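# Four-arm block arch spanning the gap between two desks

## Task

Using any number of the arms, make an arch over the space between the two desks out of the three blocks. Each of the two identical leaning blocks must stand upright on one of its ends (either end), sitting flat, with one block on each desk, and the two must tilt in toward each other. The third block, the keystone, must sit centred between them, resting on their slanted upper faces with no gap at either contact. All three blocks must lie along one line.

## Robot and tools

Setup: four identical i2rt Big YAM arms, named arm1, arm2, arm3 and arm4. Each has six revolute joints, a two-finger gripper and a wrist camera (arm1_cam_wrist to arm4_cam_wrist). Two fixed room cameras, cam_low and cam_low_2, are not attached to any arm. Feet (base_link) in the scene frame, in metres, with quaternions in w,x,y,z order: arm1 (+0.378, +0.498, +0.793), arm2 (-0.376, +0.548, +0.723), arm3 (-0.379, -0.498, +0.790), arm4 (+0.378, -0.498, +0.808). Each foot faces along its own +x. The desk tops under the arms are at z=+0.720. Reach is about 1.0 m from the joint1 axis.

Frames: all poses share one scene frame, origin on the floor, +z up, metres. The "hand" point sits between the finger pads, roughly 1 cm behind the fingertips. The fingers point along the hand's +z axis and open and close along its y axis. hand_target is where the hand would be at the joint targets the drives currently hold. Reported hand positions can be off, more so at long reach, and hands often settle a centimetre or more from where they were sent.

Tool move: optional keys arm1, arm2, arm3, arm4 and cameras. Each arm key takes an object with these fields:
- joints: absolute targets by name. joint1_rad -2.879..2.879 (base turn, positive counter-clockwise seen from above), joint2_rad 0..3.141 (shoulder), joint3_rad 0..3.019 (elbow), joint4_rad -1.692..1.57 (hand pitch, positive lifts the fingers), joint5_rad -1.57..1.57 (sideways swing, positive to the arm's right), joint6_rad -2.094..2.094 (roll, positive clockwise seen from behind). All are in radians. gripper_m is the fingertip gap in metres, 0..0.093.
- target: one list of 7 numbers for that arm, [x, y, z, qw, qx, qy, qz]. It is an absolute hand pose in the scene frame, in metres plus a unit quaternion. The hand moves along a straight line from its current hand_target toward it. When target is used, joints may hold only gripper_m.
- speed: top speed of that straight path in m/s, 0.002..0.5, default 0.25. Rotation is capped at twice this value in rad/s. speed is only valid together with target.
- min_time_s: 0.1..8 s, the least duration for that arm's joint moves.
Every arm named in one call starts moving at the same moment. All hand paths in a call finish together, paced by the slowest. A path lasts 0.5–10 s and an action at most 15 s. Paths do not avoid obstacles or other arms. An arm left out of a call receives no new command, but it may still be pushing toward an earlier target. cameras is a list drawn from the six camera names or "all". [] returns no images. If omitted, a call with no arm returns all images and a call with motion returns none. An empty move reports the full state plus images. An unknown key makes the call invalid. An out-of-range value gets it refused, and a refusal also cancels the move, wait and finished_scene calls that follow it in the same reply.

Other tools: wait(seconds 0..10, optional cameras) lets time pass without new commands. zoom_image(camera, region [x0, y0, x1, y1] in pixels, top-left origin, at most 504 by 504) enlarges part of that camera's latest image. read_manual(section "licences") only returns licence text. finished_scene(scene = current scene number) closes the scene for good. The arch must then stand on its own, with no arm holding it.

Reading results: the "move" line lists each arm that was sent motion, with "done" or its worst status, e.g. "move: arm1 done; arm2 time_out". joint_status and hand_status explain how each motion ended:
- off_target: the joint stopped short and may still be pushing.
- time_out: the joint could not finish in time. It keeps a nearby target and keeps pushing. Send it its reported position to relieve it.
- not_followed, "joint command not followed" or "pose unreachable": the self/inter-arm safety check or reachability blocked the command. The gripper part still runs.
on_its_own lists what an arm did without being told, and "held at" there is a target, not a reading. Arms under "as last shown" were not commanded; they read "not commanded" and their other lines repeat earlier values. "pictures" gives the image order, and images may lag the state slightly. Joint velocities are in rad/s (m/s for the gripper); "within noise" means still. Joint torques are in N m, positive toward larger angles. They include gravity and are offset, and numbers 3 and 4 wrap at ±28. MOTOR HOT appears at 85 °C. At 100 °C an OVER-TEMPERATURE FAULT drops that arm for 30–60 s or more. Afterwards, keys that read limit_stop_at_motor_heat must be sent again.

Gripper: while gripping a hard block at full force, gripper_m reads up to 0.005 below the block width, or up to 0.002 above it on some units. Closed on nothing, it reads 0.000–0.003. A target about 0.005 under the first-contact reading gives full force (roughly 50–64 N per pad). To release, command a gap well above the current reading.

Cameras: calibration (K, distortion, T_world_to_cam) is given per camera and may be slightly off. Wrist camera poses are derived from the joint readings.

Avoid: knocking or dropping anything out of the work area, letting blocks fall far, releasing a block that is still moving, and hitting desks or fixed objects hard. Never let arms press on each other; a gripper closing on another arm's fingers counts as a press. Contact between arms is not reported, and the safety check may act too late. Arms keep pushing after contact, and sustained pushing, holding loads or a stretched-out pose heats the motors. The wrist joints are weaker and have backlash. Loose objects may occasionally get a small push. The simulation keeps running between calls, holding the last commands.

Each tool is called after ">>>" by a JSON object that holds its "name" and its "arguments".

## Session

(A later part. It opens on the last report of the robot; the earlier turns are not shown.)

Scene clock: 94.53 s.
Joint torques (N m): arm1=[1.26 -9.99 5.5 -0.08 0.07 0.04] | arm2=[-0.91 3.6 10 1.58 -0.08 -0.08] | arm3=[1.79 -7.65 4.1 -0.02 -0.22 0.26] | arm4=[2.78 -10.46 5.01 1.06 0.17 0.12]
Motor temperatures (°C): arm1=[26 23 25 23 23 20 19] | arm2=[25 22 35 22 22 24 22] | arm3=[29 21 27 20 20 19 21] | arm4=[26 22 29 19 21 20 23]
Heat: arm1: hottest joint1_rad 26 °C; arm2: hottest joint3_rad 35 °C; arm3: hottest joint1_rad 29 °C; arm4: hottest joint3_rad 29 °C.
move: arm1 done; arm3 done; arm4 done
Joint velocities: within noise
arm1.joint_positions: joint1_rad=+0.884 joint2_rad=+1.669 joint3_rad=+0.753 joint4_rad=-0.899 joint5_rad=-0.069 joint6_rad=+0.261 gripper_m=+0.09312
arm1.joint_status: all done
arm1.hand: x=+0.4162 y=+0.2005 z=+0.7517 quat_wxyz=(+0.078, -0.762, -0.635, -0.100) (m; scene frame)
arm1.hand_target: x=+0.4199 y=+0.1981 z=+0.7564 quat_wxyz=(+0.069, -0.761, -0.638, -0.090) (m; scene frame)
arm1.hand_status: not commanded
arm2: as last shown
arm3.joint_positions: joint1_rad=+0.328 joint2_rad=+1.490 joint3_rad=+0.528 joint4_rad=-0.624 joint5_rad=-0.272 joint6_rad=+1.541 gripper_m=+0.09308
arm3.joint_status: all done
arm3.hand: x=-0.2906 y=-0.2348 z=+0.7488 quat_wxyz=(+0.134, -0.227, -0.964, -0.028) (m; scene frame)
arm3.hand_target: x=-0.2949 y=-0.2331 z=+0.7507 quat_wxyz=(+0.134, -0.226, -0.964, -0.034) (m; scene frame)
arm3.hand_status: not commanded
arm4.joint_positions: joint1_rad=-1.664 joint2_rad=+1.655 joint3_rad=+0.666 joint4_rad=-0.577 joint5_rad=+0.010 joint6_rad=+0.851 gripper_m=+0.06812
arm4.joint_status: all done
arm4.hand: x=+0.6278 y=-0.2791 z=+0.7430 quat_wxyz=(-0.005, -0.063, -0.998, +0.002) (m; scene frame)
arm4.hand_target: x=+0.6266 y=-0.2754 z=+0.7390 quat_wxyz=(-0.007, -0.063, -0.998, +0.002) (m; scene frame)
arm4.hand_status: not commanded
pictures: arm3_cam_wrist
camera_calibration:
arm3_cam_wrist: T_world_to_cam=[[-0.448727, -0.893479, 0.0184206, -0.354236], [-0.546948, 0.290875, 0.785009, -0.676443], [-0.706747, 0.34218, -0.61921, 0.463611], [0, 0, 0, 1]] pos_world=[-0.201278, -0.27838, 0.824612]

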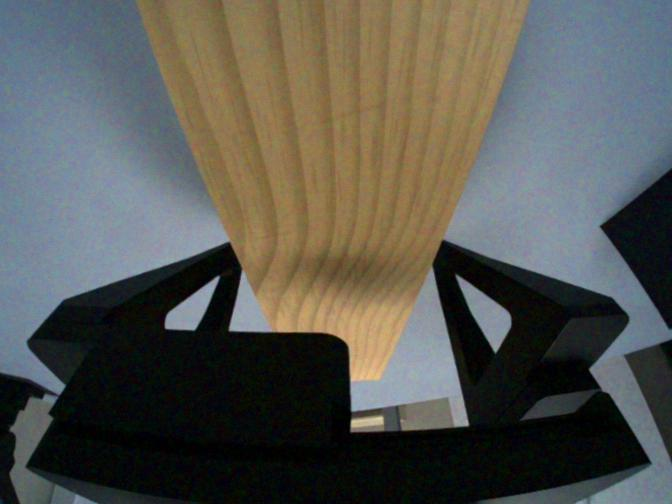

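>>> {"name": "move", "arguments": {"arm1": {"joints": {"gripper_m": 0.067}}, "arm3": {"joints": {"gripper_m": 0.067}}, "arm4": {"joints": {"gripper_m": 0.06}}}}

>>> {"name": "move", "arguments": {"arm1": {"joints": {"gripper_m": 0.06}}, "arm3": {"joints": {"gripper_m": 0.061}}, "arm4": {"joints": {"gripper_m": 0.057}}}}

>>> {"name": "move", "arguments": {"arm1": {"joints": {"gripper_m": 0.057}}, "arm3": {"joints": {"gripper_m": 0.058}}, "arm4": {"joints": {"gripper_m": 0.054}}}}

>>> {"name": "move", "arguments": {"arm1": {"joints": {"gripper_m": 0.05}}, "arm3": {"joints": {"gripper_m": 0.051}}, "arm4": {"joints": {"gripper_m": 0.049}}}}

Scene clock: 96.57 s.
Joint torques (N m): arm1=[1.38 -9.82 5.53 -0.09 0.08 0.04] | arm2=[-1.03 3.55 9.94 1.62 -0.08 -0.1] | arm3=[2.26 -7.53 4.07 0.02 -0.25 0.28] | arm4=[2.78 -10.46 5.07 1.06 0.08 0.13]
Motor temperatures (°C): arm1=[26 23 25 23 23 20 19] | arm2=[25 22 35 22 22 24 22] | arm3=[29 21 27 20 20 19 21] | arm4=[26 22 29 19 21 20 23]
Heat: arm1: hottest joint1_rad 26 °C; arm2: hottest joint3_rad 35 °C; arm3: hottest joint1_rad 29 °C; arm4: hottest joint3_rad 29 °C.
move: arm1 done; arm3 done; arm4 done
Joint velocities: within noise
arm1.joint_positions: joint1_rad=+0.884 joint2_rad=+1.669 joint3_rad=+0.753 joint4_rad=-0.899 joint5_rad=-0.069 joint6_rad=+0.261 gripper_m=+0.06720
arm1.joint_status: all done
arm1.hand: x=+0.4162 y=+0.2005 z=+0.7517 quat_wxyz=(+0.078, -0.762, -0.635, -0.100) (m; scene frame)
arm1.hand_target: x=+0.4199 y=+0.1981 z=+0.7564 quat_wxyz=(+0.069, -0.761, -0.638, -0.090) (m; scene frame)
arm1.hand_status: not commanded
arm2: as last shown
arm3.joint_positions: joint1_rad=+0.328 joint2_rad=+1.490 joint3_rad=+0.528 joint4_rad=-0.624 joint5_rad=-0.272 joint6_rad=+1.541 gripper_m=+0.06717
arm3.joint_status: all done
arm3.hand: x=-0.2906 y=-0.2348 z=+0.7488 quat_wxyz=(+0.134, -0.227, -0.964, -0.028) (m; scene frame)
arm3.hand_target: x=-0.2949 y=-0.2331 z=+0.7507 quat_wxyz=(+0.134, -0.226, -0.964, -0.034) (m; scene frame)
arm3.hand_status: not commanded
arm4.joint_positions: joint1_rad=-1.664 joint2_rad=+1.655 joint3_rad=+0.666 joint4_rad=-0.577 joint5_rad=+0.013 joint6_rad=+0.851 gripper_m=+0.06029
arm4.joint_status: all done
arm4.hand: x=+0.6278 y=-0.2797 z=+0.7429 quat_wxyz=(-0.006, -0.063, -0.998, +0.003) (m; scene frame)
arm4.hand_target: x=+0.6267 y=-0.2755 z=+0.7391 quat_wxyz=(-0.007, -0.063, -0.998, +0.002) (m; scene frame)
arm4.hand_status: not commanded
pictures: none

Scene clock: 97.03 s.
Joint torques (N m): arm1=[1.26 -9.76 5.49 -0.1 0.07 0.03] | arm2=[-0.73 3.37 9.95 1.61 -0.06 -0.08] | arm3=[1.85 -7.77 4.16 -0.03 -0.23 0.28] | arm4=[2.73 -10.46 5.05 1.06 0.09 0.13]
Motor temperatures (°C): arm1=[26 23 25 23 23 20 19] | arm2=[25 22 35 22 22 24 22] | arm3=[29 21 27 20 20 19 21] | arm4=[26 22 29 19 21 20 24]
Heat: arm1: hottest joint1_rad 26 °C; arm2: hottest joint3_rad 35 °C; arm3: hottest joint1_rad 29 °C; arm4: hottest joint3_rad 29 °C.
move: arm1 done; arm3 done; arm4 done
Joint velocities: within noise
arm1.joint_positions: joint1_rad=+0.885 joint2_rad=+1.669 joint3_rad=+0.753 joint4_rad=-0.899 joint5_rad=-0.073 joint6_rad=+0.267 gripper_m=+0.06037
arm1.joint_status: all done
arm1.hand: x=+0.4169 y=+0.2005 z=+0.7519 quat_wxyz=(+0.077, -0.764, -0.633, -0.100) (m; scene frame)
arm1.hand_target: x=+0.4205 y=+0.1983 z=+0.7566 quat_wxyz=(+0.069, -0.763, -0.636, -0.091) (m; scene frame)
arm1.hand_status: not commanded
arm2: as last shown
arm3.joint_positions: joint1_rad=+0.328 joint2_rad=+1.489 joint3_rad=+0.528 joint4_rad=-0.622 joint5_rad=-0.272 joint6_rad=+1.541 gripper_m=+0.06147
arm3.joint_status: all done
arm3.hand: x=-0.2903 y=-0.2343 z=+0.7490 quat_wxyz=(+0.133, -0.227, -0.964, -0.029) (m; scene frame)
arm3.hand_target: x=-0.2950 y=-0.2332 z=+0.7507 quat_wxyz=(+0.134, -0.226, -0.964, -0.033) (m; scene frame)
arm3.hand_status: not commanded
arm4.joint_positions: joint1_rad=-1.664 joint2_rad=+1.655 joint3_rad=+0.666 joint4_rad=-0.577 joint5_rad=+0.013 joint6_rad=+0.851 gripper_m=+0.05919
arm4.joint_status: all done
arm4.hand: x=+0.6278 y=-0.2797 z=+0.7429 quat_wxyz=(-0.006, -0.063, -0.998, +0.003) (m; scene frame)
arm4.hand_target: x=+0.6267 y=-0.2755 z=+0.7391 quat_wxyz=(-0.007, -0.063, -0.998, +0.002) (m; scene frame)
arm4.hand_status: not commanded
pictures: none

Scene clock: 97.37 s.
Joint torques (N m): arm1=[1.08 -9.93 5.52 -0.05 0.06 0.04] | arm2=[-1.03 3.49 9.98 1.54 -0.08 -0.1] | arm3=[1.85 -7.59 4.18 -0.14 -0.24 0.28] | arm4=[2.78 -10.58 5.05 1.05 0.09 0.12]
Motor temperatures (°C): arm1=[26 23 25 23 23 20 19] | arm2=[25 22 35 22 22 24 22] | arm3=[29 21 27 20 20 19 21] | arm4=[26 22 29 19 21 20 24]
Heat: arm1: hottest joint1_rad 26 °C; arm2: hottest joint3_rad 35 °C; arm3: hottest joint1_rad 29 °C; arm4: hottest joint3_rad 29 °C.
move: arm1 done; arm3 off_target; arm4 off_target
Joint velocities: within noise
arm1.joint_positions: joint1_rad=+0.885 joint2_rad=+1.669 joint3_rad=+0.753 joint4_rad=-0.899 joint5_rad=-0.073 joint6_rad=+0.267 gripper_m=+0.05945
arm1.joint_status: all done
arm1.hand: x=+0.4169 y=+0.2005 z=+0.7519 quat_wxyz=(+0.077, -0.764, -0.633, -0.100) (m; scene frame)
arm1.hand_target: x=+0.4205 y=+0.1983 z=+0.7565 quat_wxyz=(+0.069, -0.763, -0.636, -0.091) (m; scene frame)
arm1.hand_status: not commanded
arm2: as last shown
arm3.joint_positions: joint1_rad=+0.328 joint2_rad=+1.489 joint3_rad=+0.528 joint4_rad=-0.622 joint5_rad=-0.272 joint6_rad=+1.541 gripper_m=+0.06132
arm3.joint_status: gripper_m off_target (ended at +0.06133, target +0.05800)
arm3.hand: x=-0.2903 y=-0.2343 z=+0.7491 quat_wxyz=(+0.133, -0.227, -0.964, -0.029) (m; scene frame)
arm3.hand_target: x=-0.2949 y=-0.2332 z=+0.7507 quat_wxyz=(+0.134, -0.226, -0.964, -0.034) (m; scene frame)
arm3.hand_status: not commanded
arm4.joint_positions: joint1_rad=-1.664 joint2_rad=+1.655 joint3_rad=+0.666 joint4_rad=-0.577 joint5_rad=+0.013 joint6_rad=+0.851 gripper_m=+0.05919
arm4.joint_status: gripper_m off_target (ended at +0.05919, target +0.05400)
arm4.hand: x=+0.6278 y=-0.2797 z=+0.7429 quat_wxyz=(-0.006, -0.063, -0.998, +0.003) (m; scene frame)
arm4.hand_target: x=+0.6267 y=-0.2755 z=+0.7391 quat_wxyz=(-0.007, -0.063, -0.998, +0.002) (m; scene frame)
arm4.hand_status: not commanded
pictures: none

Scene clock: 97.77 s.
Joint torques (N m): arm1=[1.26 -9.88 5.49 -0.12 0.06 0.04] | arm2=[-0.91 3.55 10.06 1.59 -0.08 -0.09] | arm3=[2.26 -7.53 4.05 -0.01 -0.26 0.29] | arm4=[2.73 -10.52 5.08 1.06 0.09 0.13]
Motor temperatures (°C): arm1=[26 23 25 23 23 20 19] | arm2=[25 22 35 22 22 24 22] | arm3=[29 21 27 20 20 19 21] | arm4=[26 22 29 19 21 20 24]
Heat: arm1: hottest joint1_rad 26 °C; arm2: hottest joint3_rad 35 °C; arm3: hottest joint1_rad 29 °C; arm4: hottest joint3_rad 29 °C.
move: arm1 off_target; arm3 off_target; arm4 off_target
Joint velocities: within noise
arm1.joint_positions: joint1_rad=+0.885 joint2_rad=+1.669 joint3_rad=+0.753 joint4_rad=-0.899 joint5_rad=-0.073 joint6_rad=+0.267 gripper_m=+0.05942
arm1.joint_status: gripper_m off_target (ended at +0.05941, target +0.05000)
arm1.hand: x=+0.4169 y=+0.2005 z=+0.7519 quat_wxyz=(+0.077, -0.764, -0.633, -0.100) (m; scene frame)
arm1.hand_target: x=+0.4205 y=+0.1983 z=+0.7565 quat_wxyz=(+0.069, -0.763, -0.636, -0.091) (m; scene frame)
arm1.hand_status: not commanded
arm2.joint_positions: joint1_rad=-0.068 joint2_rad=+0.615 joint3_rad=+1.398 joint4_rad=-1.168 joint5_rad=-0.283 joint6_rad=+0.288 gripper_m=+0.09396
arm2.joint_status: not commanded
arm2.hand: x=-0.1771 y=+0.3860 z=+1.3039 quat_wxyz=(-0.558, -0.390, -0.730, +0.053) (m; scene frame)
arm2.hand_target: x=-0.1792 y=+0.3887 z=+1.3150 quat_wxyz=(-0.568, -0.385, -0.725, +0.057) (m; scene frame)
arm2.hand_status: not commanded
arm3.joint_positions: joint1_rad=+0.328 joint2_rad=+1.489 joint3_rad=+0.528 joint4_rad=-0.622 joint5_rad=-0.272 joint6_rad=+1.541 gripper_m=+0.06132
arm3.joint_status: gripper_m off_target (ended at +0.06132, target +0.05100)
arm3.hand: x=-0.2903 y=-0.2343 z=+0.7491 quat_wxyz=(+0.133, -0.227, -0.964, -0.029) (m; scene frame)
arm3.hand_target: x=-0.2949 y=-0.2332 z=+0.7507 quat_wxyz=(+0.134, -0.226, -0.964, -0.034) (m; scene frame)
arm3.hand_status: not commanded
arm4.joint_positions: joint1_rad=-1.664 joint2_rad=+1.655 joint3_rad=+0.666 joint4_rad=-0.577 joint5_rad=+0.013 joint6_rad=+0.851 gripper_m=+0.05919
arm4.joint_status: gripper_m off_target (ended at +0.05919, target +0.04900)
arm4.hand: x=+0.6278 y=-0.2797 z=+0.7429 quat_wxyz=(-0.006, -0.063, -0.998, +0.003) (m; scene frame)
arm4.hand_target: x=+0.6267 y=-0.2755 z=+0.7391 quat_wxyz=(-0.007, -0.063, -0.998, +0.002) (m; scene frame)
arm4.hand_status: not commanded
pictures: none

>>> {"name": "move", "arguments": {"arm1": {"joints": {"joint2_rad": 1.385, "joint3_rad": 0.98, "joint4_rad": -1.11}, "min_time_s": 2.2}, "arm3": {"joints": {"joint2_rad": 1.197, "joint3_rad": 0.80, "joint4_rad": -0.865}, "min_time_s": 2.2}, "arm4": {"joints": {"joint2_rad": 1.212, "joint3_rad": 1.08, "joint4_rad": -1.375}, "min_time_s": 2.5}}}

Scene clock: 108.80 s.
Joint torques (N m): arm1=[1.2 -10.23 16.2 -0.51 0 0.02] | arm2=[-1.03 3.78 9.98 1.58 -0.07 -0.08] | arm3=[2.02 -8.29 13.53 -0.09 -0.23 0.29] | arm4=[2.84 -10.64 12.85 -0.21 0.08 0.13]
Motor temperatures (°C): arm1=[26 23 26 23 23 20 20] | arm2=[25 22 35 22 22 24 22] | arm3=[29 22 28 20 20 19 22] | arm4=[26 23 29 19 21 20 24]
Heat: arm1: hottest joint1_rad 26 °C; arm2: hottest joint3_rad 35 °C; arm3: hottest joint1_rad 29 °C; arm4: hottest joint3_rad 29 °C.
move: arm1 done; arm3 done; arm4 done
Joint velocities: within noise
arm1.joint_positions: joint1_rad=+0.885 joint2_rad=+1.420 joint3_rad=+0.903 joint4_rad=-1.106 joint5_rad=-0.068 joint6_rad=+0.269 gripper_m=+0.05940
arm1.joint_status: all done
arm1.hand: x=+0.4200 y=+0.1489 z=+0.8736 quat_wxyz=(+0.000, -0.768, -0.639, -0.044) (m; scene frame)
arm1.hand_target: x=+0.4273 y=+0.1194 z=+0.9118 quat_wxyz=(-0.041, -0.765, -0.642, -0.015) (m; scene frame)
arm1.hand_status: not commanded
arm2: as last shown
arm3.joint_positions: joint1_rad=+0.328 joint2_rad=+1.224 joint3_rad=+0.726 joint4_rad=-0.860 joint5_rad=-0.272 joint6_rad=+1.548 gripper_m=+0.06130
arm3.joint_status: all done
arm3.hand: x=-0.2575 y=-0.1733 z=+0.8813 quat_wxyz=(+0.104, -0.214, -0.962, -0.136) (m; scene frame)
arm3.hand_target: x=-0.2496 y=-0.1456 z=+0.9204 quat_wxyz=(+0.096, -0.205, -0.957, -0.181) (m; scene frame)
arm3.hand_status: not commanded
arm4.joint_positions: joint1_rad=-1.664 joint2_rad=+1.230 joint3_rad=+1.021 joint4_rad=-1.361 joint5_rad=+0.013 joint6_rad=+0.851 gripper_m=+0.05917
arm4.joint_status: all done
arm4.hand: x=+0.6285 y=-0.2790 z=+0.9908 quat_wxyz=(-0.005, -0.063, -0.998, +0.005) (m; scene frame)
arm4.hand_target: x=+0.6363 y=-0.2667 z=+1.0193 quat_wxyz=(-0.027, -0.063, -0.997, -0.018) (m; scene frame)
arm4.hand_status: not commanded
pictures: none

>>> {"name": "move", "arguments": {"arm1": {"joints": {"joint1_rad": 0.583, "joint2_rad": 1.826, "joint3_rad": 1.24, "joint4_rad": -0.591, "joint5_rad": 0.982, "joint6_rad": 1.2245}, "min_time_s": 4}, "arm3": {"joints": {"joint1_rad": 0.623, "joint2_rad": 1.817, "joint3_rad": 1.247, "joint4_rad": -0.617, "joint5_rad": 0.955, "joint6_rad": 1.199}, "min_time_s": 4}, "arm2": {"joints": {"joint1_rad": 0.297, "joint2_rad": 1.562, "joint3_rad": 0.8, "joint4_rad": 0.785, "joint5_rad": 1.05, "joint6_rad": 0.0, "gripper_m": 0.01}, "min_time_s": 4}, "cameras": ["arm2_cam_wrist", "cam_low", "cam_low_2"]}}

Scene clock: 131.43 s.
Joint torques (N m): arm1=[-0.79 -13.63 15.99 0.96 1.29 0.05] | arm2=[-0.5 -10.58 7.65 1.65 0.1 -0.19] | arm3=[1.73 -15.21 12.72 0.72 1.39 0.07] | arm4=[2.78 -10.7 12.86 -0.2 0.09 0.13]
Motor temperatures (°C): arm1=[26 24 33 23 23 20 21] | arm2=[25 22 35 22 22 24 22] | arm3=[29 22 35 20 21 19 22] | arm4=[26 23 33 19 21 20 25]
Heat: arm1: hottest joint3_rad 33 °C; arm2: hottest joint3_rad 35 °C; arm3: hottest joint3_rad 35 °C; arm4: hottest joint3_rad 33 °C.
move: arm1 done; arm2 done; arm3 done
Joint velocities: within noise
arm1.joint_positions: joint1_rad=+0.594 joint2_rad=+1.840 joint3_rad=+1.160 joint4_rad=-0.609 joint5_rad=+0.952 joint6_rad=+1.207 gripper_m=+0.05940
arm1.joint_status: all done
arm1.hand: x=+0.1310 y=+0.0038 z=+0.8627 quat_wxyz=(+0.006, -0.884, -0.006, +0.468) (m; scene frame)
arm1.hand_target: x=+0.1162 y=-0.0257 z=+0.9032 quat_wxyz=(-0.038, -0.872, +0.031, +0.487) (m; scene frame)
arm1.hand_status: not commanded
arm2.joint_positions: joint1_rad=+0.289 joint2_rad=+1.555 joint3_rad=+0.807 joint4_rad=+0.769 joint5_rad=+1.039 joint6_rad=+0.015 gripper_m=+0.01010
arm2.joint_status: all done
arm2.hand: x=+0.0039 y=+0.1513 z=+0.9718 quat_wxyz=(-0.508, -0.503, -0.493, +0.496) (m; scene frame)
arm2.hand_target: x=+0.0057 y=+0.1549 z=+0.9679 quat_wxyz=(-0.506, -0.498, -0.497, +0.499) (m; scene frame)
arm2.hand_status: not commanded
arm3.joint_positions: joint1_rad=+0.610 joint2_rad=+1.829 joint3_rad=+1.175 joint4_rad=-0.634 joint5_rad=+0.928 joint6_rad=+1.207 gripper_m=+0.06130
arm3.joint_status: all done
arm3.hand: x=-0.1309 y=-0.0017 z=+0.8655 quat_wxyz=(-0.460, +0.006, -0.888, +0.004) (m; scene frame)
arm3.hand_target: x=-0.1294 y=+0.0310 z=+0.9023 quat_wxyz=(-0.477, -0.007, -0.878, -0.037) (m; scene frame)
arm3.hand_status: not commanded
arm4: as last shown
pictures: arm2_cam_wrist, cam_low, cam_low_2
camera_calibration:
arm2_cam_wrist: T_world_to_cam=[[-0.998337, 0.0332466, -0.047097, 0.0420606], [0.0575562, 0.528351, -0.847073, 0.753028], [-0.00327854, -0.848375, -0.529386, 0.762849], [0, 0, 0, 1]] pos_world=[0.00115019, 0.247919, 1.04369]

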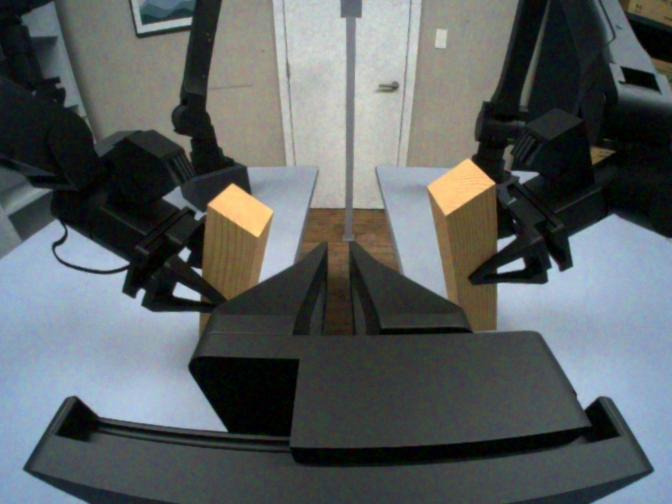

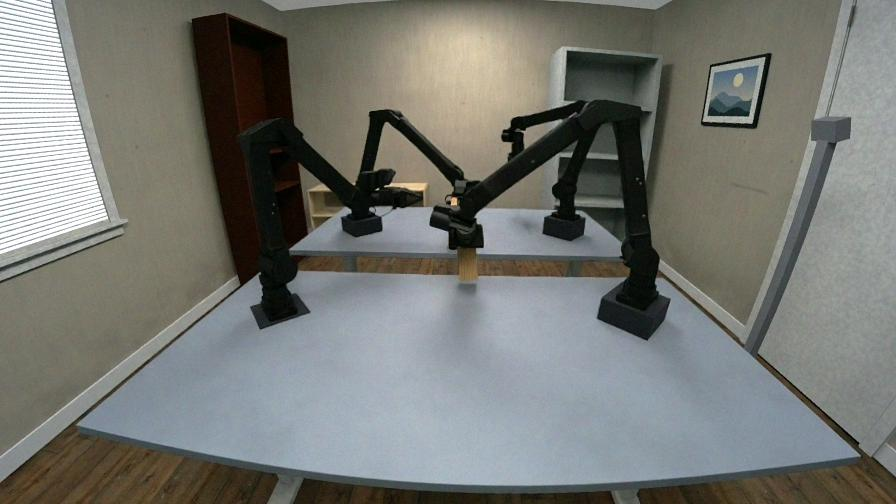

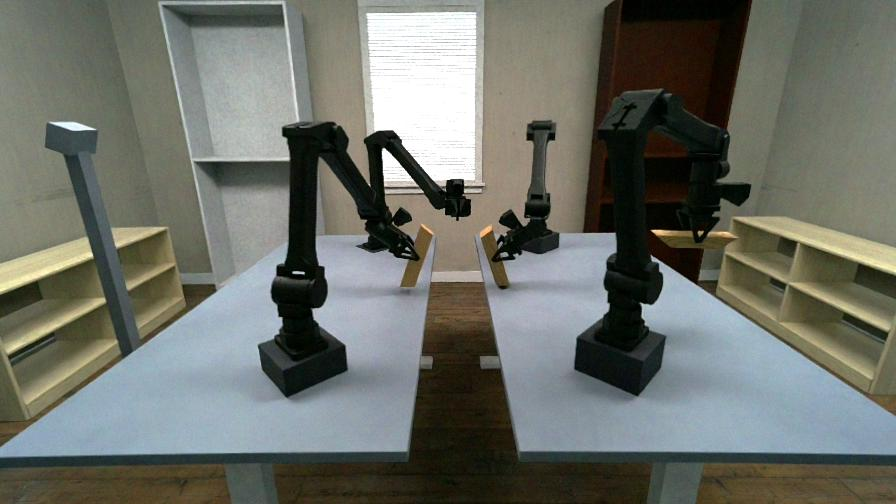

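>>> {"name": "zoom_image", "arguments": {"camera": "cam_low_2", "region": [380, 200, 540, 310]}}

>>> {"name": "zoom_image", "arguments": {"camera": "arm2_cam_wrist", "region": [130, 140, 530, 360]}}

>>> {"name": "zoom_image", "arguments": {"camera": "cam_low", "region": [400, 170, 540, 300]}}

Scaled by 3.150 from the camera's 896x504 image, which has a finer 1280x720 frame.

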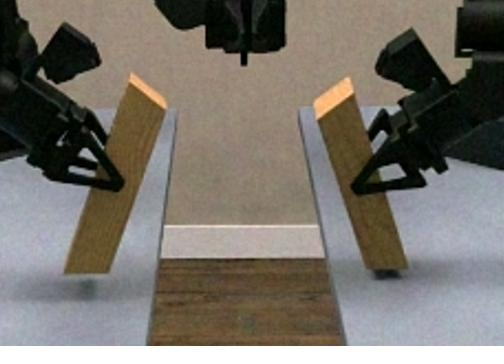

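Scaled by 1.260 from the camera's 672x504 image, which has a finer 960x720 frame.

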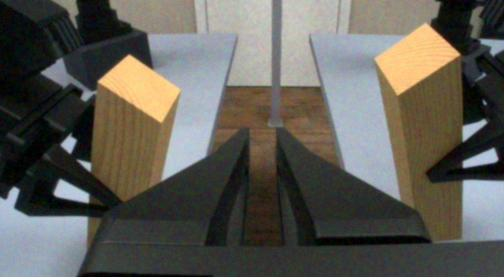

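Scaled by 3.600 from the camera's 896x504 image, which has a finer 1280x720 frame.

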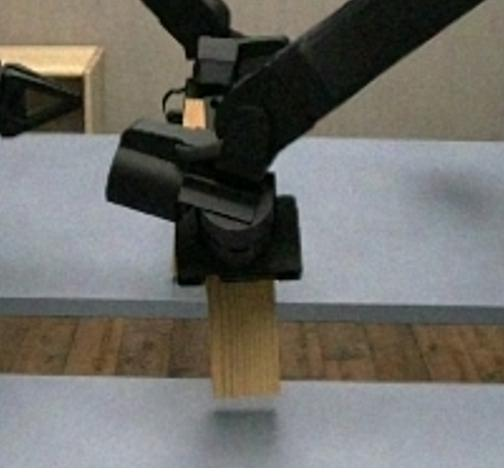

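>>> {"name": "zoom_image", "arguments": {"camera": "cam_low_2", "region": [395, 270, 445, 305]}}

>>> {"name": "zoom_image", "arguments": {"camera": "cam_low_2", "region": [480, 265, 530, 300]}}

>>> {"name": "zoom_image", "arguments": {"camera": "cam_low_2", "region": [400, 215, 440, 245]}}

>>> {"name": "zoom_image", "arguments": {"camera": "cam_low_2", "region": [472, 215, 512, 245]}}

Scaled by 10.080 from the camera's 896x504 image, which has a finer 1280x720 frame.

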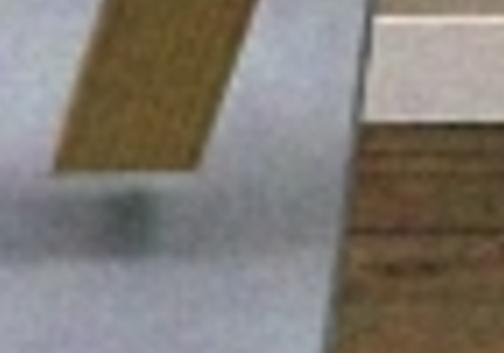

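Scaled by 10.080 from the camera's 896x504 image, which has a finer 1280x720 frame.

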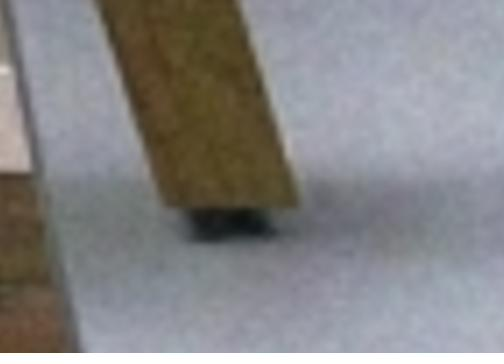

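Scaled by 12.600 from the camera's 896x504 image, which has a finer 1280x720 frame.

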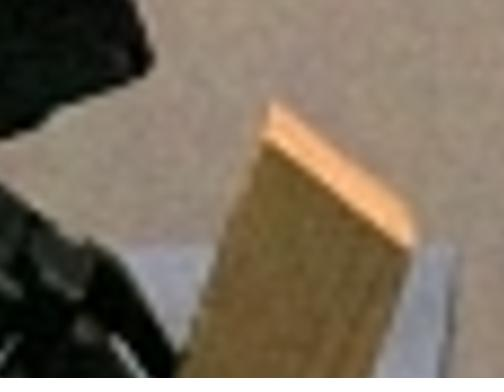

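Scaled by 12.600 from the camera's 896x504 image, which has a finer 1280x720 frame.

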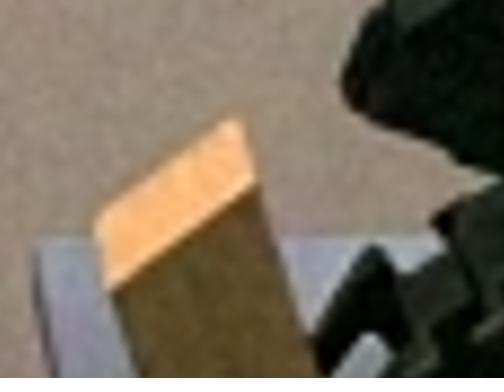

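>>> {"name": "zoom_image", "arguments": {"camera": "arm2_cam_wrist", "region": [190, 170, 290, 250]}}

>>> {"name": "zoom_image", "arguments": {"camera": "arm2_cam_wrist", "region": [415, 145, 515, 225]}}

Scaled by 5.040 from the camera's 672x504 image, which has a finer 960x720 frame.

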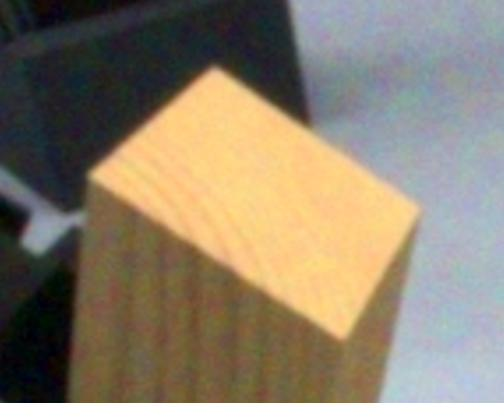

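Scaled by 5.040 from the camera's 672x504 image, which has a finer 960x720 frame.

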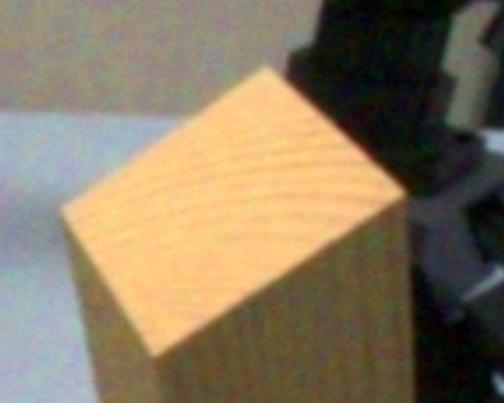

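>>> {"name": "zoom_image", "arguments": {"camera": "cam_low", "region": [430, 185, 500, 290]}}

Scaled by 4.800 from the camera's 896x504 image, which has a finer 1280x720 frame.

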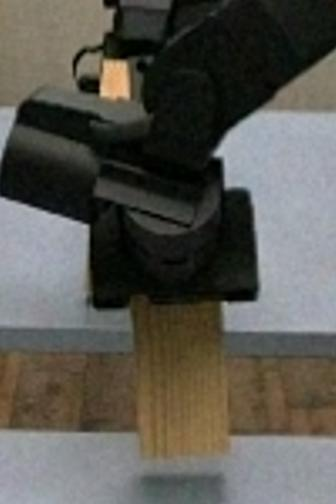

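>>> {"name": "wait", "arguments": {"seconds": 0, "cameras": ["arm1_cam_wrist", "arm3_cam_wrist", "arm2_cam_wrist"]}}

Scene clock: 168.53 s.
Joint torques (N m): arm1=[-0.79 -13.57 15.98 0.96 1.29 0.04] | arm2=[-0.5 -10.29 7.61 1.72 0.1 -0.21] | arm3=[1.67 -15.68 12.74 0.69 1.39 0.05] | arm4=[2.78 -10.64 12.85 -0.2 0.09 0.12]
Motor temperatures (°C): arm1=[26 26 35 23 25 20 22] | arm2=[25 24 32 22 22 24 22] | arm3=[28 26 42 20 24 19 23] | arm4=[26 23 37 19 21 20 26]
Heat: arm1: hottest joint3_rad 35 °C; arm2: hottest joint3_rad 32 °C; arm3: hottest joint3_rad 42 °C; arm4: hottest joint3_rad 37 °C.
Joint velocities: within noise
arm1.joint_positions: joint1_rad=+0.594 joint2_rad=+1.840 joint3_rad=+1.160 joint4_rad=-0.609 joint5_rad=+0.952 joint6_rad=+1.209 gripper_m=+0.05940
arm1.joint_status: all done
arm1.hand: x=+0.1310 y=+0.0038 z=+0.8627 quat_wxyz=(+0.005, -0.884, -0.005, +0.468) (m; scene frame)
arm1.hand_target: x=+0.1162 y=-0.0257 z=+0.9032 quat_wxyz=(-0.038, -0.872, +0.032, +0.487) (m; scene frame)
arm1.hand_status: not commanded
arm2.joint_positions: joint1_rad=+0.289 joint2_rad=+1.555 joint3_rad=+0.807 joint4_rad=+0.769 joint5_rad=+1.039 joint6_rad=+0.015 gripper_m=+0.01010
arm2.joint_status: all done
arm2.hand: x=+0.0039 y=+0.1513 z=+0.9718 quat_wxyz=(-0.508, -0.503, -0.493, +0.496) (m; scene frame)
arm2.hand_target: x=+0.0057 y=+0.1549 z=+0.9679 quat_wxyz=(-0.506, -0.498, -0.497, +0.499) (m; scene frame)
arm2.hand_status: not commanded
arm3.joint_positions: joint1_rad=+0.610 joint2_rad=+1.829 joint3_rad=+1.175 joint4_rad=-0.634 joint5_rad=+0.928 joint6_rad=+1.207 gripper_m=+0.06130
arm3.joint_status: all done
arm3.hand: x=-0.1309 y=-0.0017 z=+0.8655 quat_wxyz=(-0.460, +0.006, -0.888, +0.004) (m; scene frame)
arm3.hand_target: x=-0.1294 y=+0.0310 z=+0.9023 quat_wxyz=(-0.477, -0.007, -0.878, -0.037) (m; scene frame)
arm3.hand_status: not commanded
arm4.joint_positions: joint1_rad=-1.664 joint2_rad=+1.230 joint3_rad=+1.021 joint4_rad=-1.361 joint5_rad=+0.013 joint6_rad=+0.851 gripper_m=+0.05917
arm4.joint_status: not commanded
arm4.hand: x=+0.6285 y=-0.2790 z=+0.9908 quat_wxyz=(-0.005, -0.063, -0.998, +0.005) (m; scene frame)
arm4.hand_target: x=+0.6363 y=-0.2667 z=+1.0193 quat_wxyz=(-0.027, -0.063, -0.997, -0.018) (m; scene frame)
arm4.hand_status: not commanded
pictures: arm1_cam_wrist, arm2_cam_wrist, arm3_cam_wrist
camera_calibration:
arm1_cam_wrist: T_world_to_cam=[[-0.00170363, 0.999778, -0.0210124, 0.017252], [0.952423, -0.00478181, -0.304741, 0.136696], [-0.304773, -0.0205318, -0.952204, 0.984985], [0, 0, 0, 1]] pos_world=[0.170034, 0.00362906, 0.979925]
arm2_cam_wrist: T_world_to_cam=[[-0.998337, 0.0332466, -0.047097, 0.0420606], [0.0575562, 0.528351, -0.847073, 0.753028], [-0.00327854, -0.848375, -0.529386, 0.762849], [0, 0, 0, 1]] pos_world=[0.00115019, 0.247919, 1.04369]
arm3_cam_wrist: T_world_to_cam=[[-0.00475148, -0.999894, 0.0137387, -0.0145069], [-0.947235, 0.0000969582, -0.320541, 0.15533], [0.320506, -0.0145368, -0.947135, 0.986652], [0, 0, 0, 1]] pos_world=[-0.169163, -0.000177638, 0.984481]

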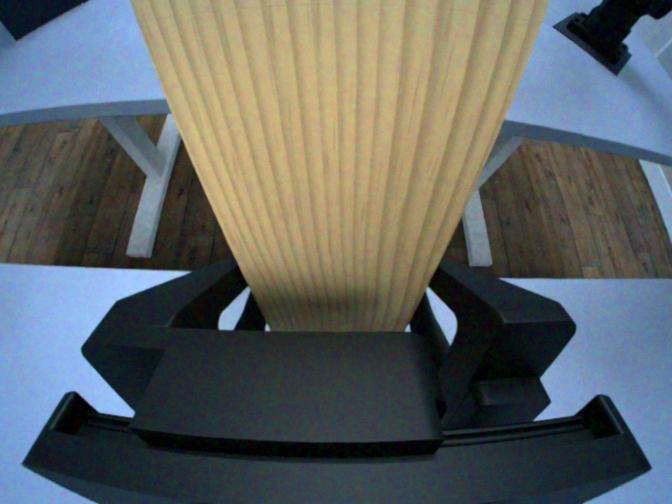

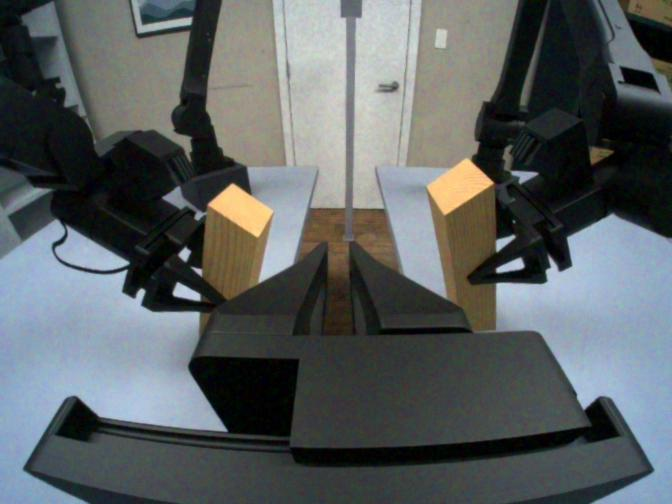

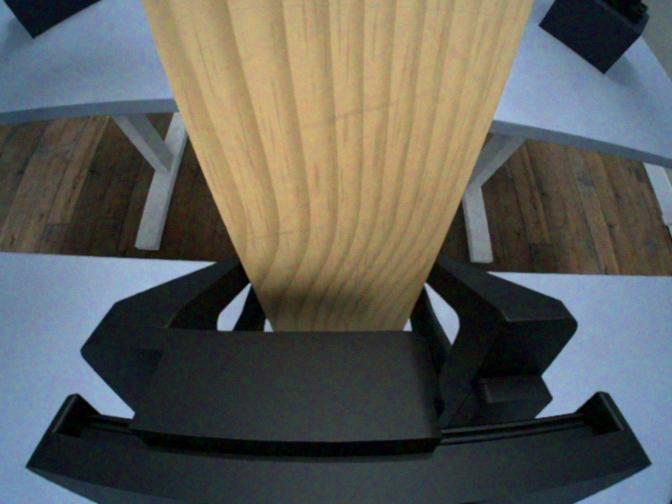

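>>> {"name": "move", "arguments": {"arm1": {"joints": {"joint1_rad": 0.575, "joint2_rad": 1.885, "joint3_rad": 1.279, "joint4_rad": -0.484, "joint5_rad": 0.981, "joint6_rad": 1.187}, "min_time_s": 1.5}, "arm3": {"joints": {"joint1_rad": 0.569, "joint2_rad": 1.88, "joint3_rad": 1.247, "joint4_rad": -0.469, "joint5_rad": 0.942, "joint6_rad": 1.166}, "min_time_s": 1.5}, "arm4": {"joints": {"joint1_rad": -0.69, "joint2_rad": 1.035, "joint3_rad": 0.887, "joint4_rad": -1.42}, "min_time_s": 3}, "cameras": ["arm1_cam_wrist", "arm3_cam_wrist", "arm2_cam_wrist", "cam_low", "cam_low_2"]}}

Scene clock: 214.53 s.
Joint torques (N m): arm1=[-1.03 -14.27 15.95 1.13 1.26 -0.16] | arm2=[-0.5 -11.05 7.66 1.65 0.11 -0.2] | arm3=[-0.26 -16.21 12.4 0.83 1.17 0.03] | arm4=[2.61 -8.35 9.36 -0.23 0.11 0.12]
Motor temperatures (°C): arm1=[26 27 38 23 27 20 22] | arm2=[25 25 31 22 22 24 22] | arm3=[28 28 46 20 25 19 24] | arm4=[26 23 40 19 21 20 27]
Heat: arm1: hottest joint3_rad 38 °C; arm2: hottest joint3_rad 31 °C; arm3: hottest joint3_rad 46 °C; arm4: hottest joint3_rad 40 °C.
move: arm1 done; arm3 done; arm4 done
Joint velocities: within noise
arm1.joint_positions: joint1_rad=+0.589 joint2_rad=+1.899 joint3_rad=+1.199 joint4_rad=-0.504 joint5_rad=+0.960 joint6_rad=+1.203 gripper_m=+0.05940
arm1.joint_status: all done
arm1.hand: x=+0.1220 y=-0.0236 z=+0.8523 quat_wxyz=(-0.028, -0.877, +0.015, +0.479) (m; scene frame)
arm1.hand_target: x=+0.1050 y=-0.0521 z=+0.8938 quat_wxyz=(-0.066, -0.864, +0.046, +0.497) (m; scene frame)
arm1.hand_status: not commanded
arm2: as last shown
arm3.joint_positions: joint1_rad=+0.581 joint2_rad=+1.892 joint3_rad=+1.175 joint4_rad=-0.490 joint5_rad=+0.928 joint6_rad=+1.186 gripper_m=+0.06130
arm3.joint_status: all done
arm3.hand: x=-0.1121 y=+0.0106 z=+0.8407 quat_wxyz=(-0.468, -0.015, -0.883, -0.019) (m; scene frame)
arm3.hand_target: x=-0.0965 y=+0.0381 z=+0.8772 quat_wxyz=(-0.484, -0.040, -0.873, -0.056) (m; scene frame)
arm3.hand_status: not commanded
arm4.joint_positions: joint1_rad=-0.700 joint2_rad=+1.057 joint3_rad=+0.876 joint4_rad=-1.407 joint5_rad=+0.011 joint6_rad=+0.852 gripper_m=+0.05917
arm4.joint_status: all done
arm4.hand: x=+0.3487 y=-0.2333 z=+0.9850 quat_wxyz=(-0.003, +0.406, -0.914, +0.010) (m; scene frame)
arm4.hand_target: x=+0.3462 y=-0.2343 z=+0.9945 quat_wxyz=(-0.006, +0.405, -0.914, +0.001) (m; scene frame)
arm4.hand_status: not commanded
pictures: arm1_cam_wrist, arm2_cam_wrist, arm3_cam_wrist, cam_low, cam_low_2
camera_calibration:
arm1_cam_wrist: T_world_to_cam=[[0.000975804, 0.995141, -0.0984555, 0.109988], [0.944536, -0.0332506, -0.32672, 0.160919], [-0.328406, -0.0926759, -0.939979, 0.962521], [0, 0, 0, 1]] pos_world=[0.163997, -0.0149005, 0.968154]
arm2_cam_wrist: T_world_to_cam=[[-0.998337, 0.0332466, -0.047097, 0.0420606], [0.0575562, 0.528351, -0.847073, 0.753028], [-0.00327854, -0.848375, -0.529386, 0.762849], [0, 0, 0, 1]] pos_world=[0.00115019, 0.247919, 1.04369]
arm3_cam_wrist: T_world_to_cam=[[-0.0208388, -0.998611, -0.0483992, 0.0487001], [-0.940944, 0.0359515, -0.336647, 0.179093], [0.337919, 0.0385256, -0.940386, 0.953136], [0, 0, 0, 1]] pos_world=[-0.152552, 0.00547364, 0.958964]

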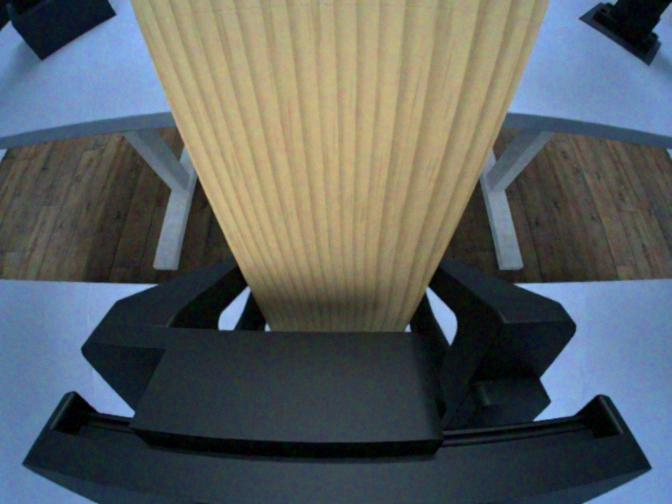

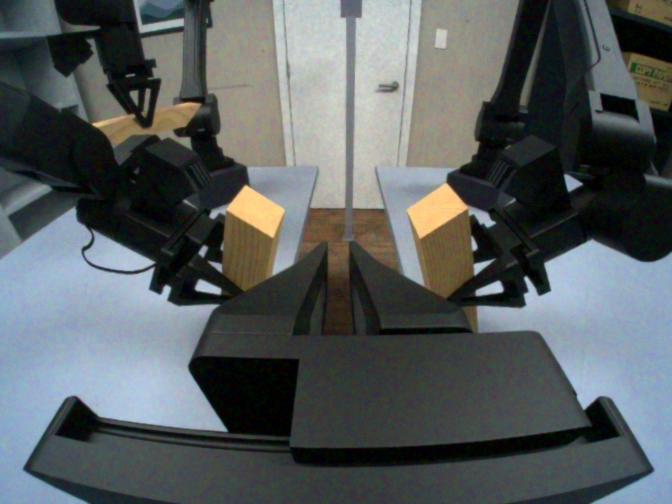

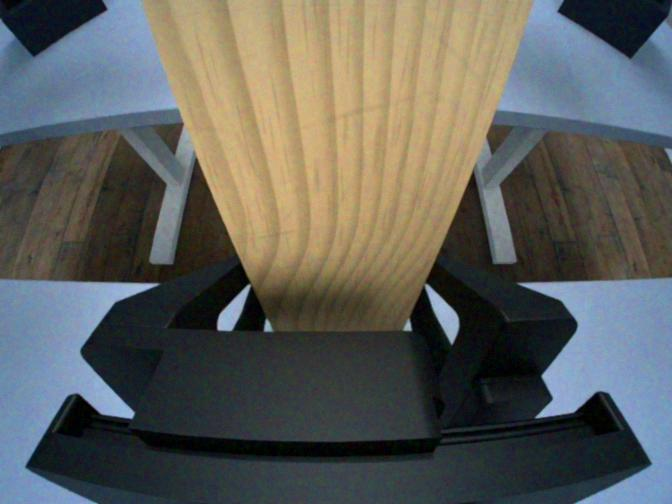

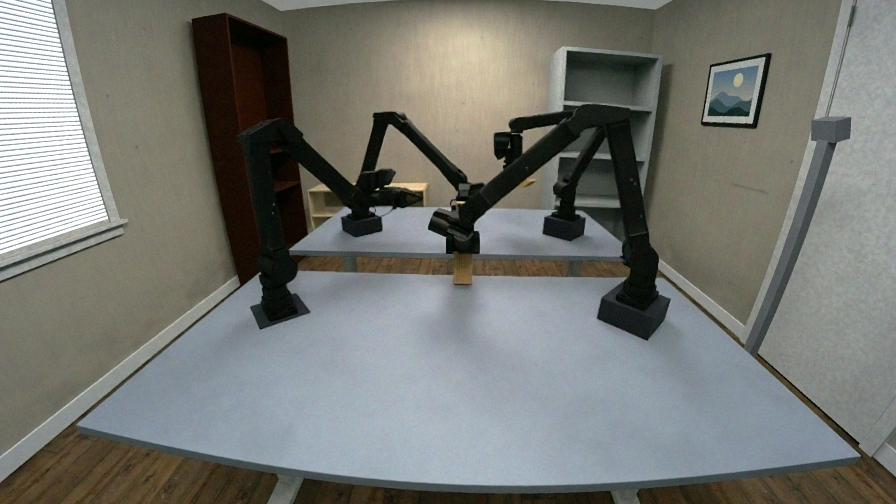

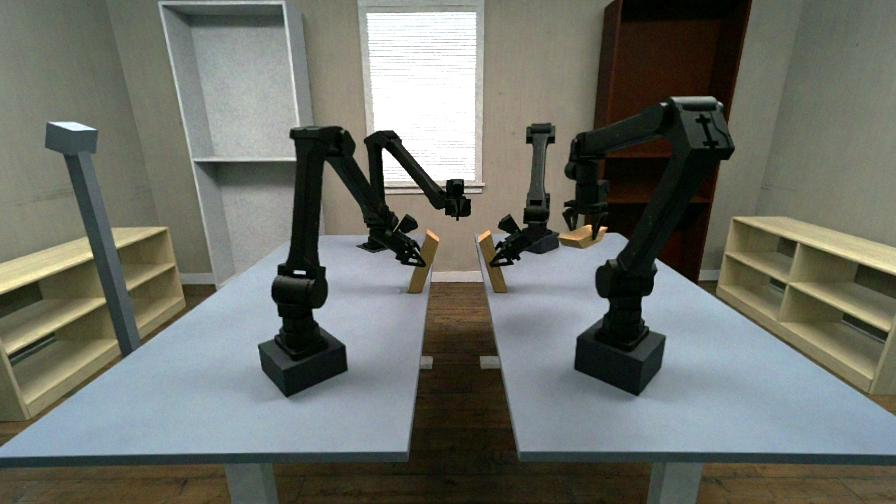

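>>> {"name": "zoom_image", "arguments": {"camera": "cam_low_2", "region": [395, 225, 515, 300]}}

>>> {"name": "zoom_image", "arguments": {"camera": "cam_low", "region": [430, 185, 500, 290]}}

>>> {"name": "zoom_image", "arguments": {"camera": "arm2_cam_wrist", "region": [210, 170, 300, 242]}}

>>> {"name": "zoom_image", "arguments": {"camera": "arm2_cam_wrist", "region": [395, 170, 485, 242]}}

Scaled by 4.200 from the camera's 896x504 image, which has a finer 1280x720 frame.

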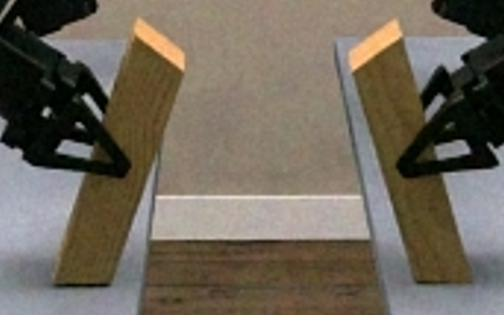

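Scaled by 4.800 from the camera's 896x504 image, which has a finer 1280x720 frame.

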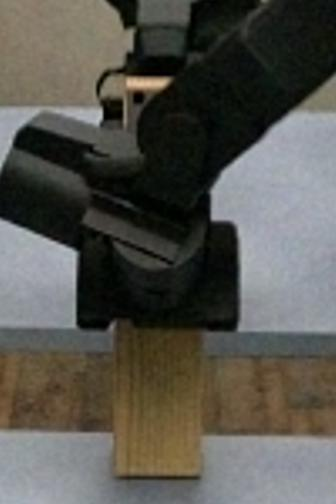

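Scaled by 5.600 from the camera's 672x504 image, which has a finer 960x720 frame.

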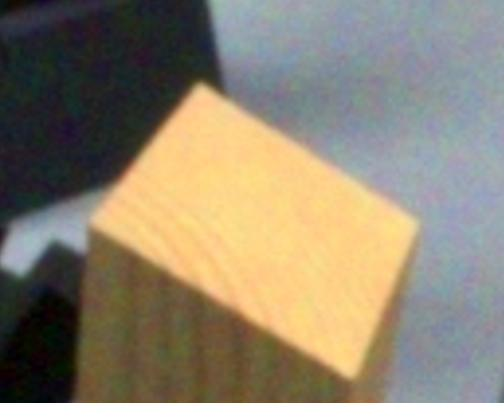

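Scaled by 5.600 from the camera's 672x504 image, which has a finer 960x720 frame.

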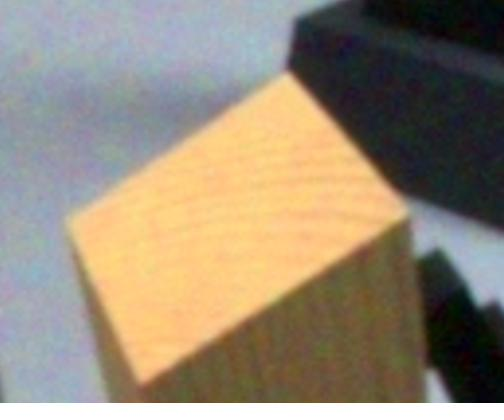

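>>> {"name": "zoom_image", "arguments": {"camera": "cam_low_2", "region": [400, 275, 440, 303]}}

>>> {"name": "zoom_image", "arguments": {"camera": "cam_low_2", "region": [480, 275, 520, 303]}}

>>> {"name": "zoom_image", "arguments": {"camera": "cam_low_2", "region": [300, 440, 620, 475]}}

Scaled by 12.600 from the camera's 896x504 image, which has a finer 1280x720 frame.

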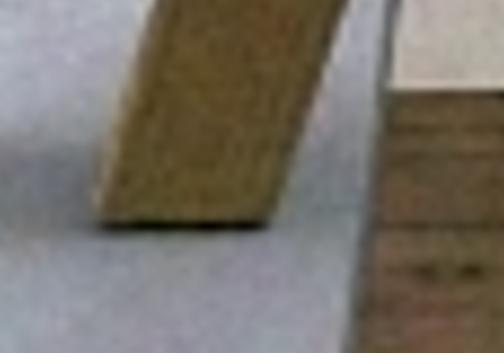

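Scaled by 12.600 from the camera's 896x504 image, which has a finer 1280x720 frame.

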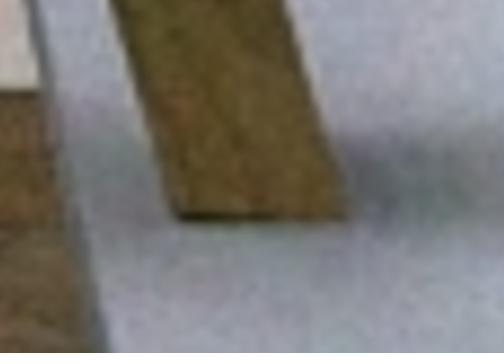

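Scaled by 1.575 from the camera's 896x504 image, which has a finer 1280x720 frame.

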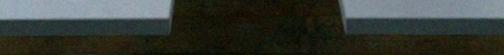

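>>> {"name": "move", "arguments": {"arm1": {"joints": {"joint1_rad": 0.564, "joint2_rad": 1.8636, "joint3_rad": 1.293, "joint4_rad": -0.553, "joint5_rad": 0.9, "joint6_rad": 1.2305}, "min_time_s": 1.5}, "arm3": {"joints": {"joint4_rad": -0.441, "joint5_rad": 0.955, "joint6_rad": 1.145}, "min_time_s": 1.5}, "arm4": {"joints": {"joint6_rad": -0.65}, "min_time_s": 1.5}, "cameras": ["cam_low_2"]}}

>>> {"name": "zoom_image", "arguments": {"camera": "cam_low_2", "region": [395, 225, 515, 300]}}

>>> {"name": "zoom_image", "arguments": {"camera": "cam_low_2", "region": [400, 275, 440, 303]}}

>>> {"name": "zoom_image", "arguments": {"camera": "cam_low_2", "region": [480, 275, 520, 303]}}

Scene clock: 234.67 s.
Joint torques (N m): arm1=[-0.97 -15.91 15.57 0.13 0.57 0.03] | arm2=[-0.5 -10.58 7.68 1.73 0.09 -0.21] | arm3=[-0.15 -16.15 12.59 0.95 1.34 0.05] | arm4=[2.55 -8.35 9.35 -0.23 -0.03 -0.14]
Motor temperatures (°C): arm1=[26 25 39 23 27 20 22] | arm2=[25 25 31 22 22 24 22] | arm3=[28 27 46 20 25 19 24] | arm4=[26 23 38 19 21 20 27]
Heat: arm1: hottest joint3_rad 39 °C; arm2: hottest joint3_rad 31 °C; arm3: hottest joint3_rad 46 °C; arm4: hottest joint3_rad 38 °C.
move: arm1 done; arm3 done; arm4 done
Joint velocities: within noise
arm1.joint_positions: joint1_rad=+0.576 joint2_rad=+1.899 joint3_rad=+1.218 joint4_rad=-0.547 joint5_rad=+0.897 joint6_rad=+1.218 gripper_m=+0.05940
arm1.joint_status: all done
arm1.hand: x=+0.1207 y=-0.0250 z=+0.8481 quat_wxyz=(-0.028, -0.892, +0.016, +0.451) (m; scene frame)
arm1.hand_target: x=+0.1071 y=-0.0509 z=+0.8960 quat_wxyz=(-0.072, -0.883, +0.049, +0.461) (m; scene frame)
arm1.hand_status: not commanded
arm2: as last shown
arm3.joint_positions: joint1_rad=+0.581 joint2_rad=+1.892 joint3_rad=+1.175 joint4_rad=-0.461 joint5_rad=+0.935 joint6_rad=+1.158 gripper_m=+0.06130
arm3.joint_status: all done
arm3.hand: x=-0.1103 y=+0.0147 z=+0.8436 quat_wxyz=(-0.474, -0.011, -0.880, -0.024) (m; scene frame)
arm3.hand_target: x=-0.0943 y=+0.0415 z=+0.8812 quat_wxyz=(-0.492, -0.037, -0.868, -0.059) (m; scene frame)
arm3.hand_status: not commanded
arm4.joint_positions: joint1_rad=-0.700 joint2_rad=+1.057 joint3_rad=+0.876 joint4_rad=-1.407 joint5_rad=+0.019 joint6_rad=-0.633 gripper_m=+0.05917
arm4.joint_status: all done
arm4.hand: x=+0.3500 y=-0.2331 z=+0.9850 quat_wxyz=(+0.003, +0.917, -0.399, +0.013) (m; scene frame)
arm4.hand_target: x=+0.3475 y=-0.2342 z=+0.9946 quat_wxyz=(-0.006, +0.921, -0.388, +0.008) (m; scene frame)
arm4.hand_status: not commanded
pictures: cam_low_2

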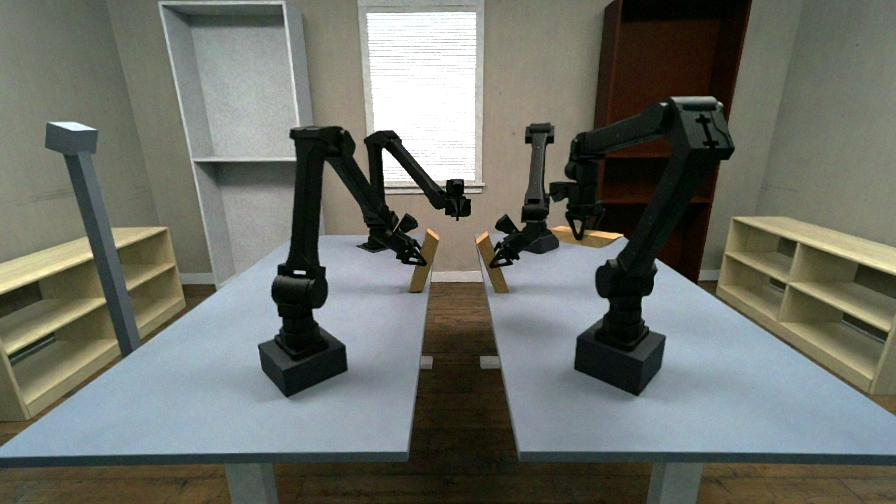

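Scaled by 4.200 from the camera's 896x504 image, which has a finer 1280x720 frame.

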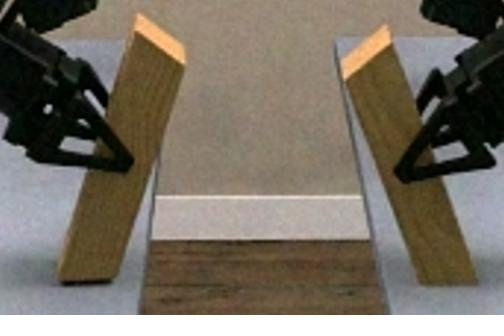

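Scaled by 12.600 from the camera's 896x504 image, which has a finer 1280x720 frame.

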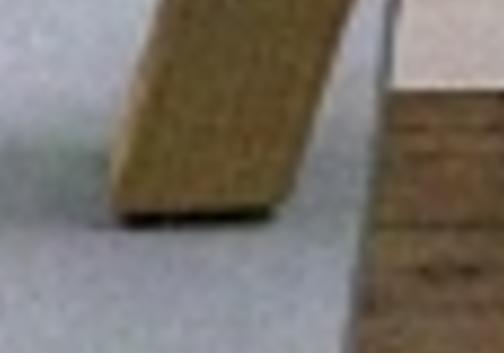

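Scaled by 12.600 from the camera's 896x504 image, which has a finer 1280x720 frame.

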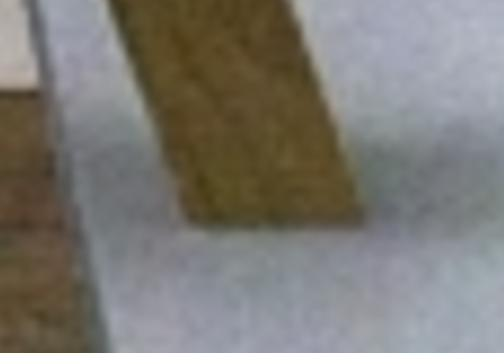

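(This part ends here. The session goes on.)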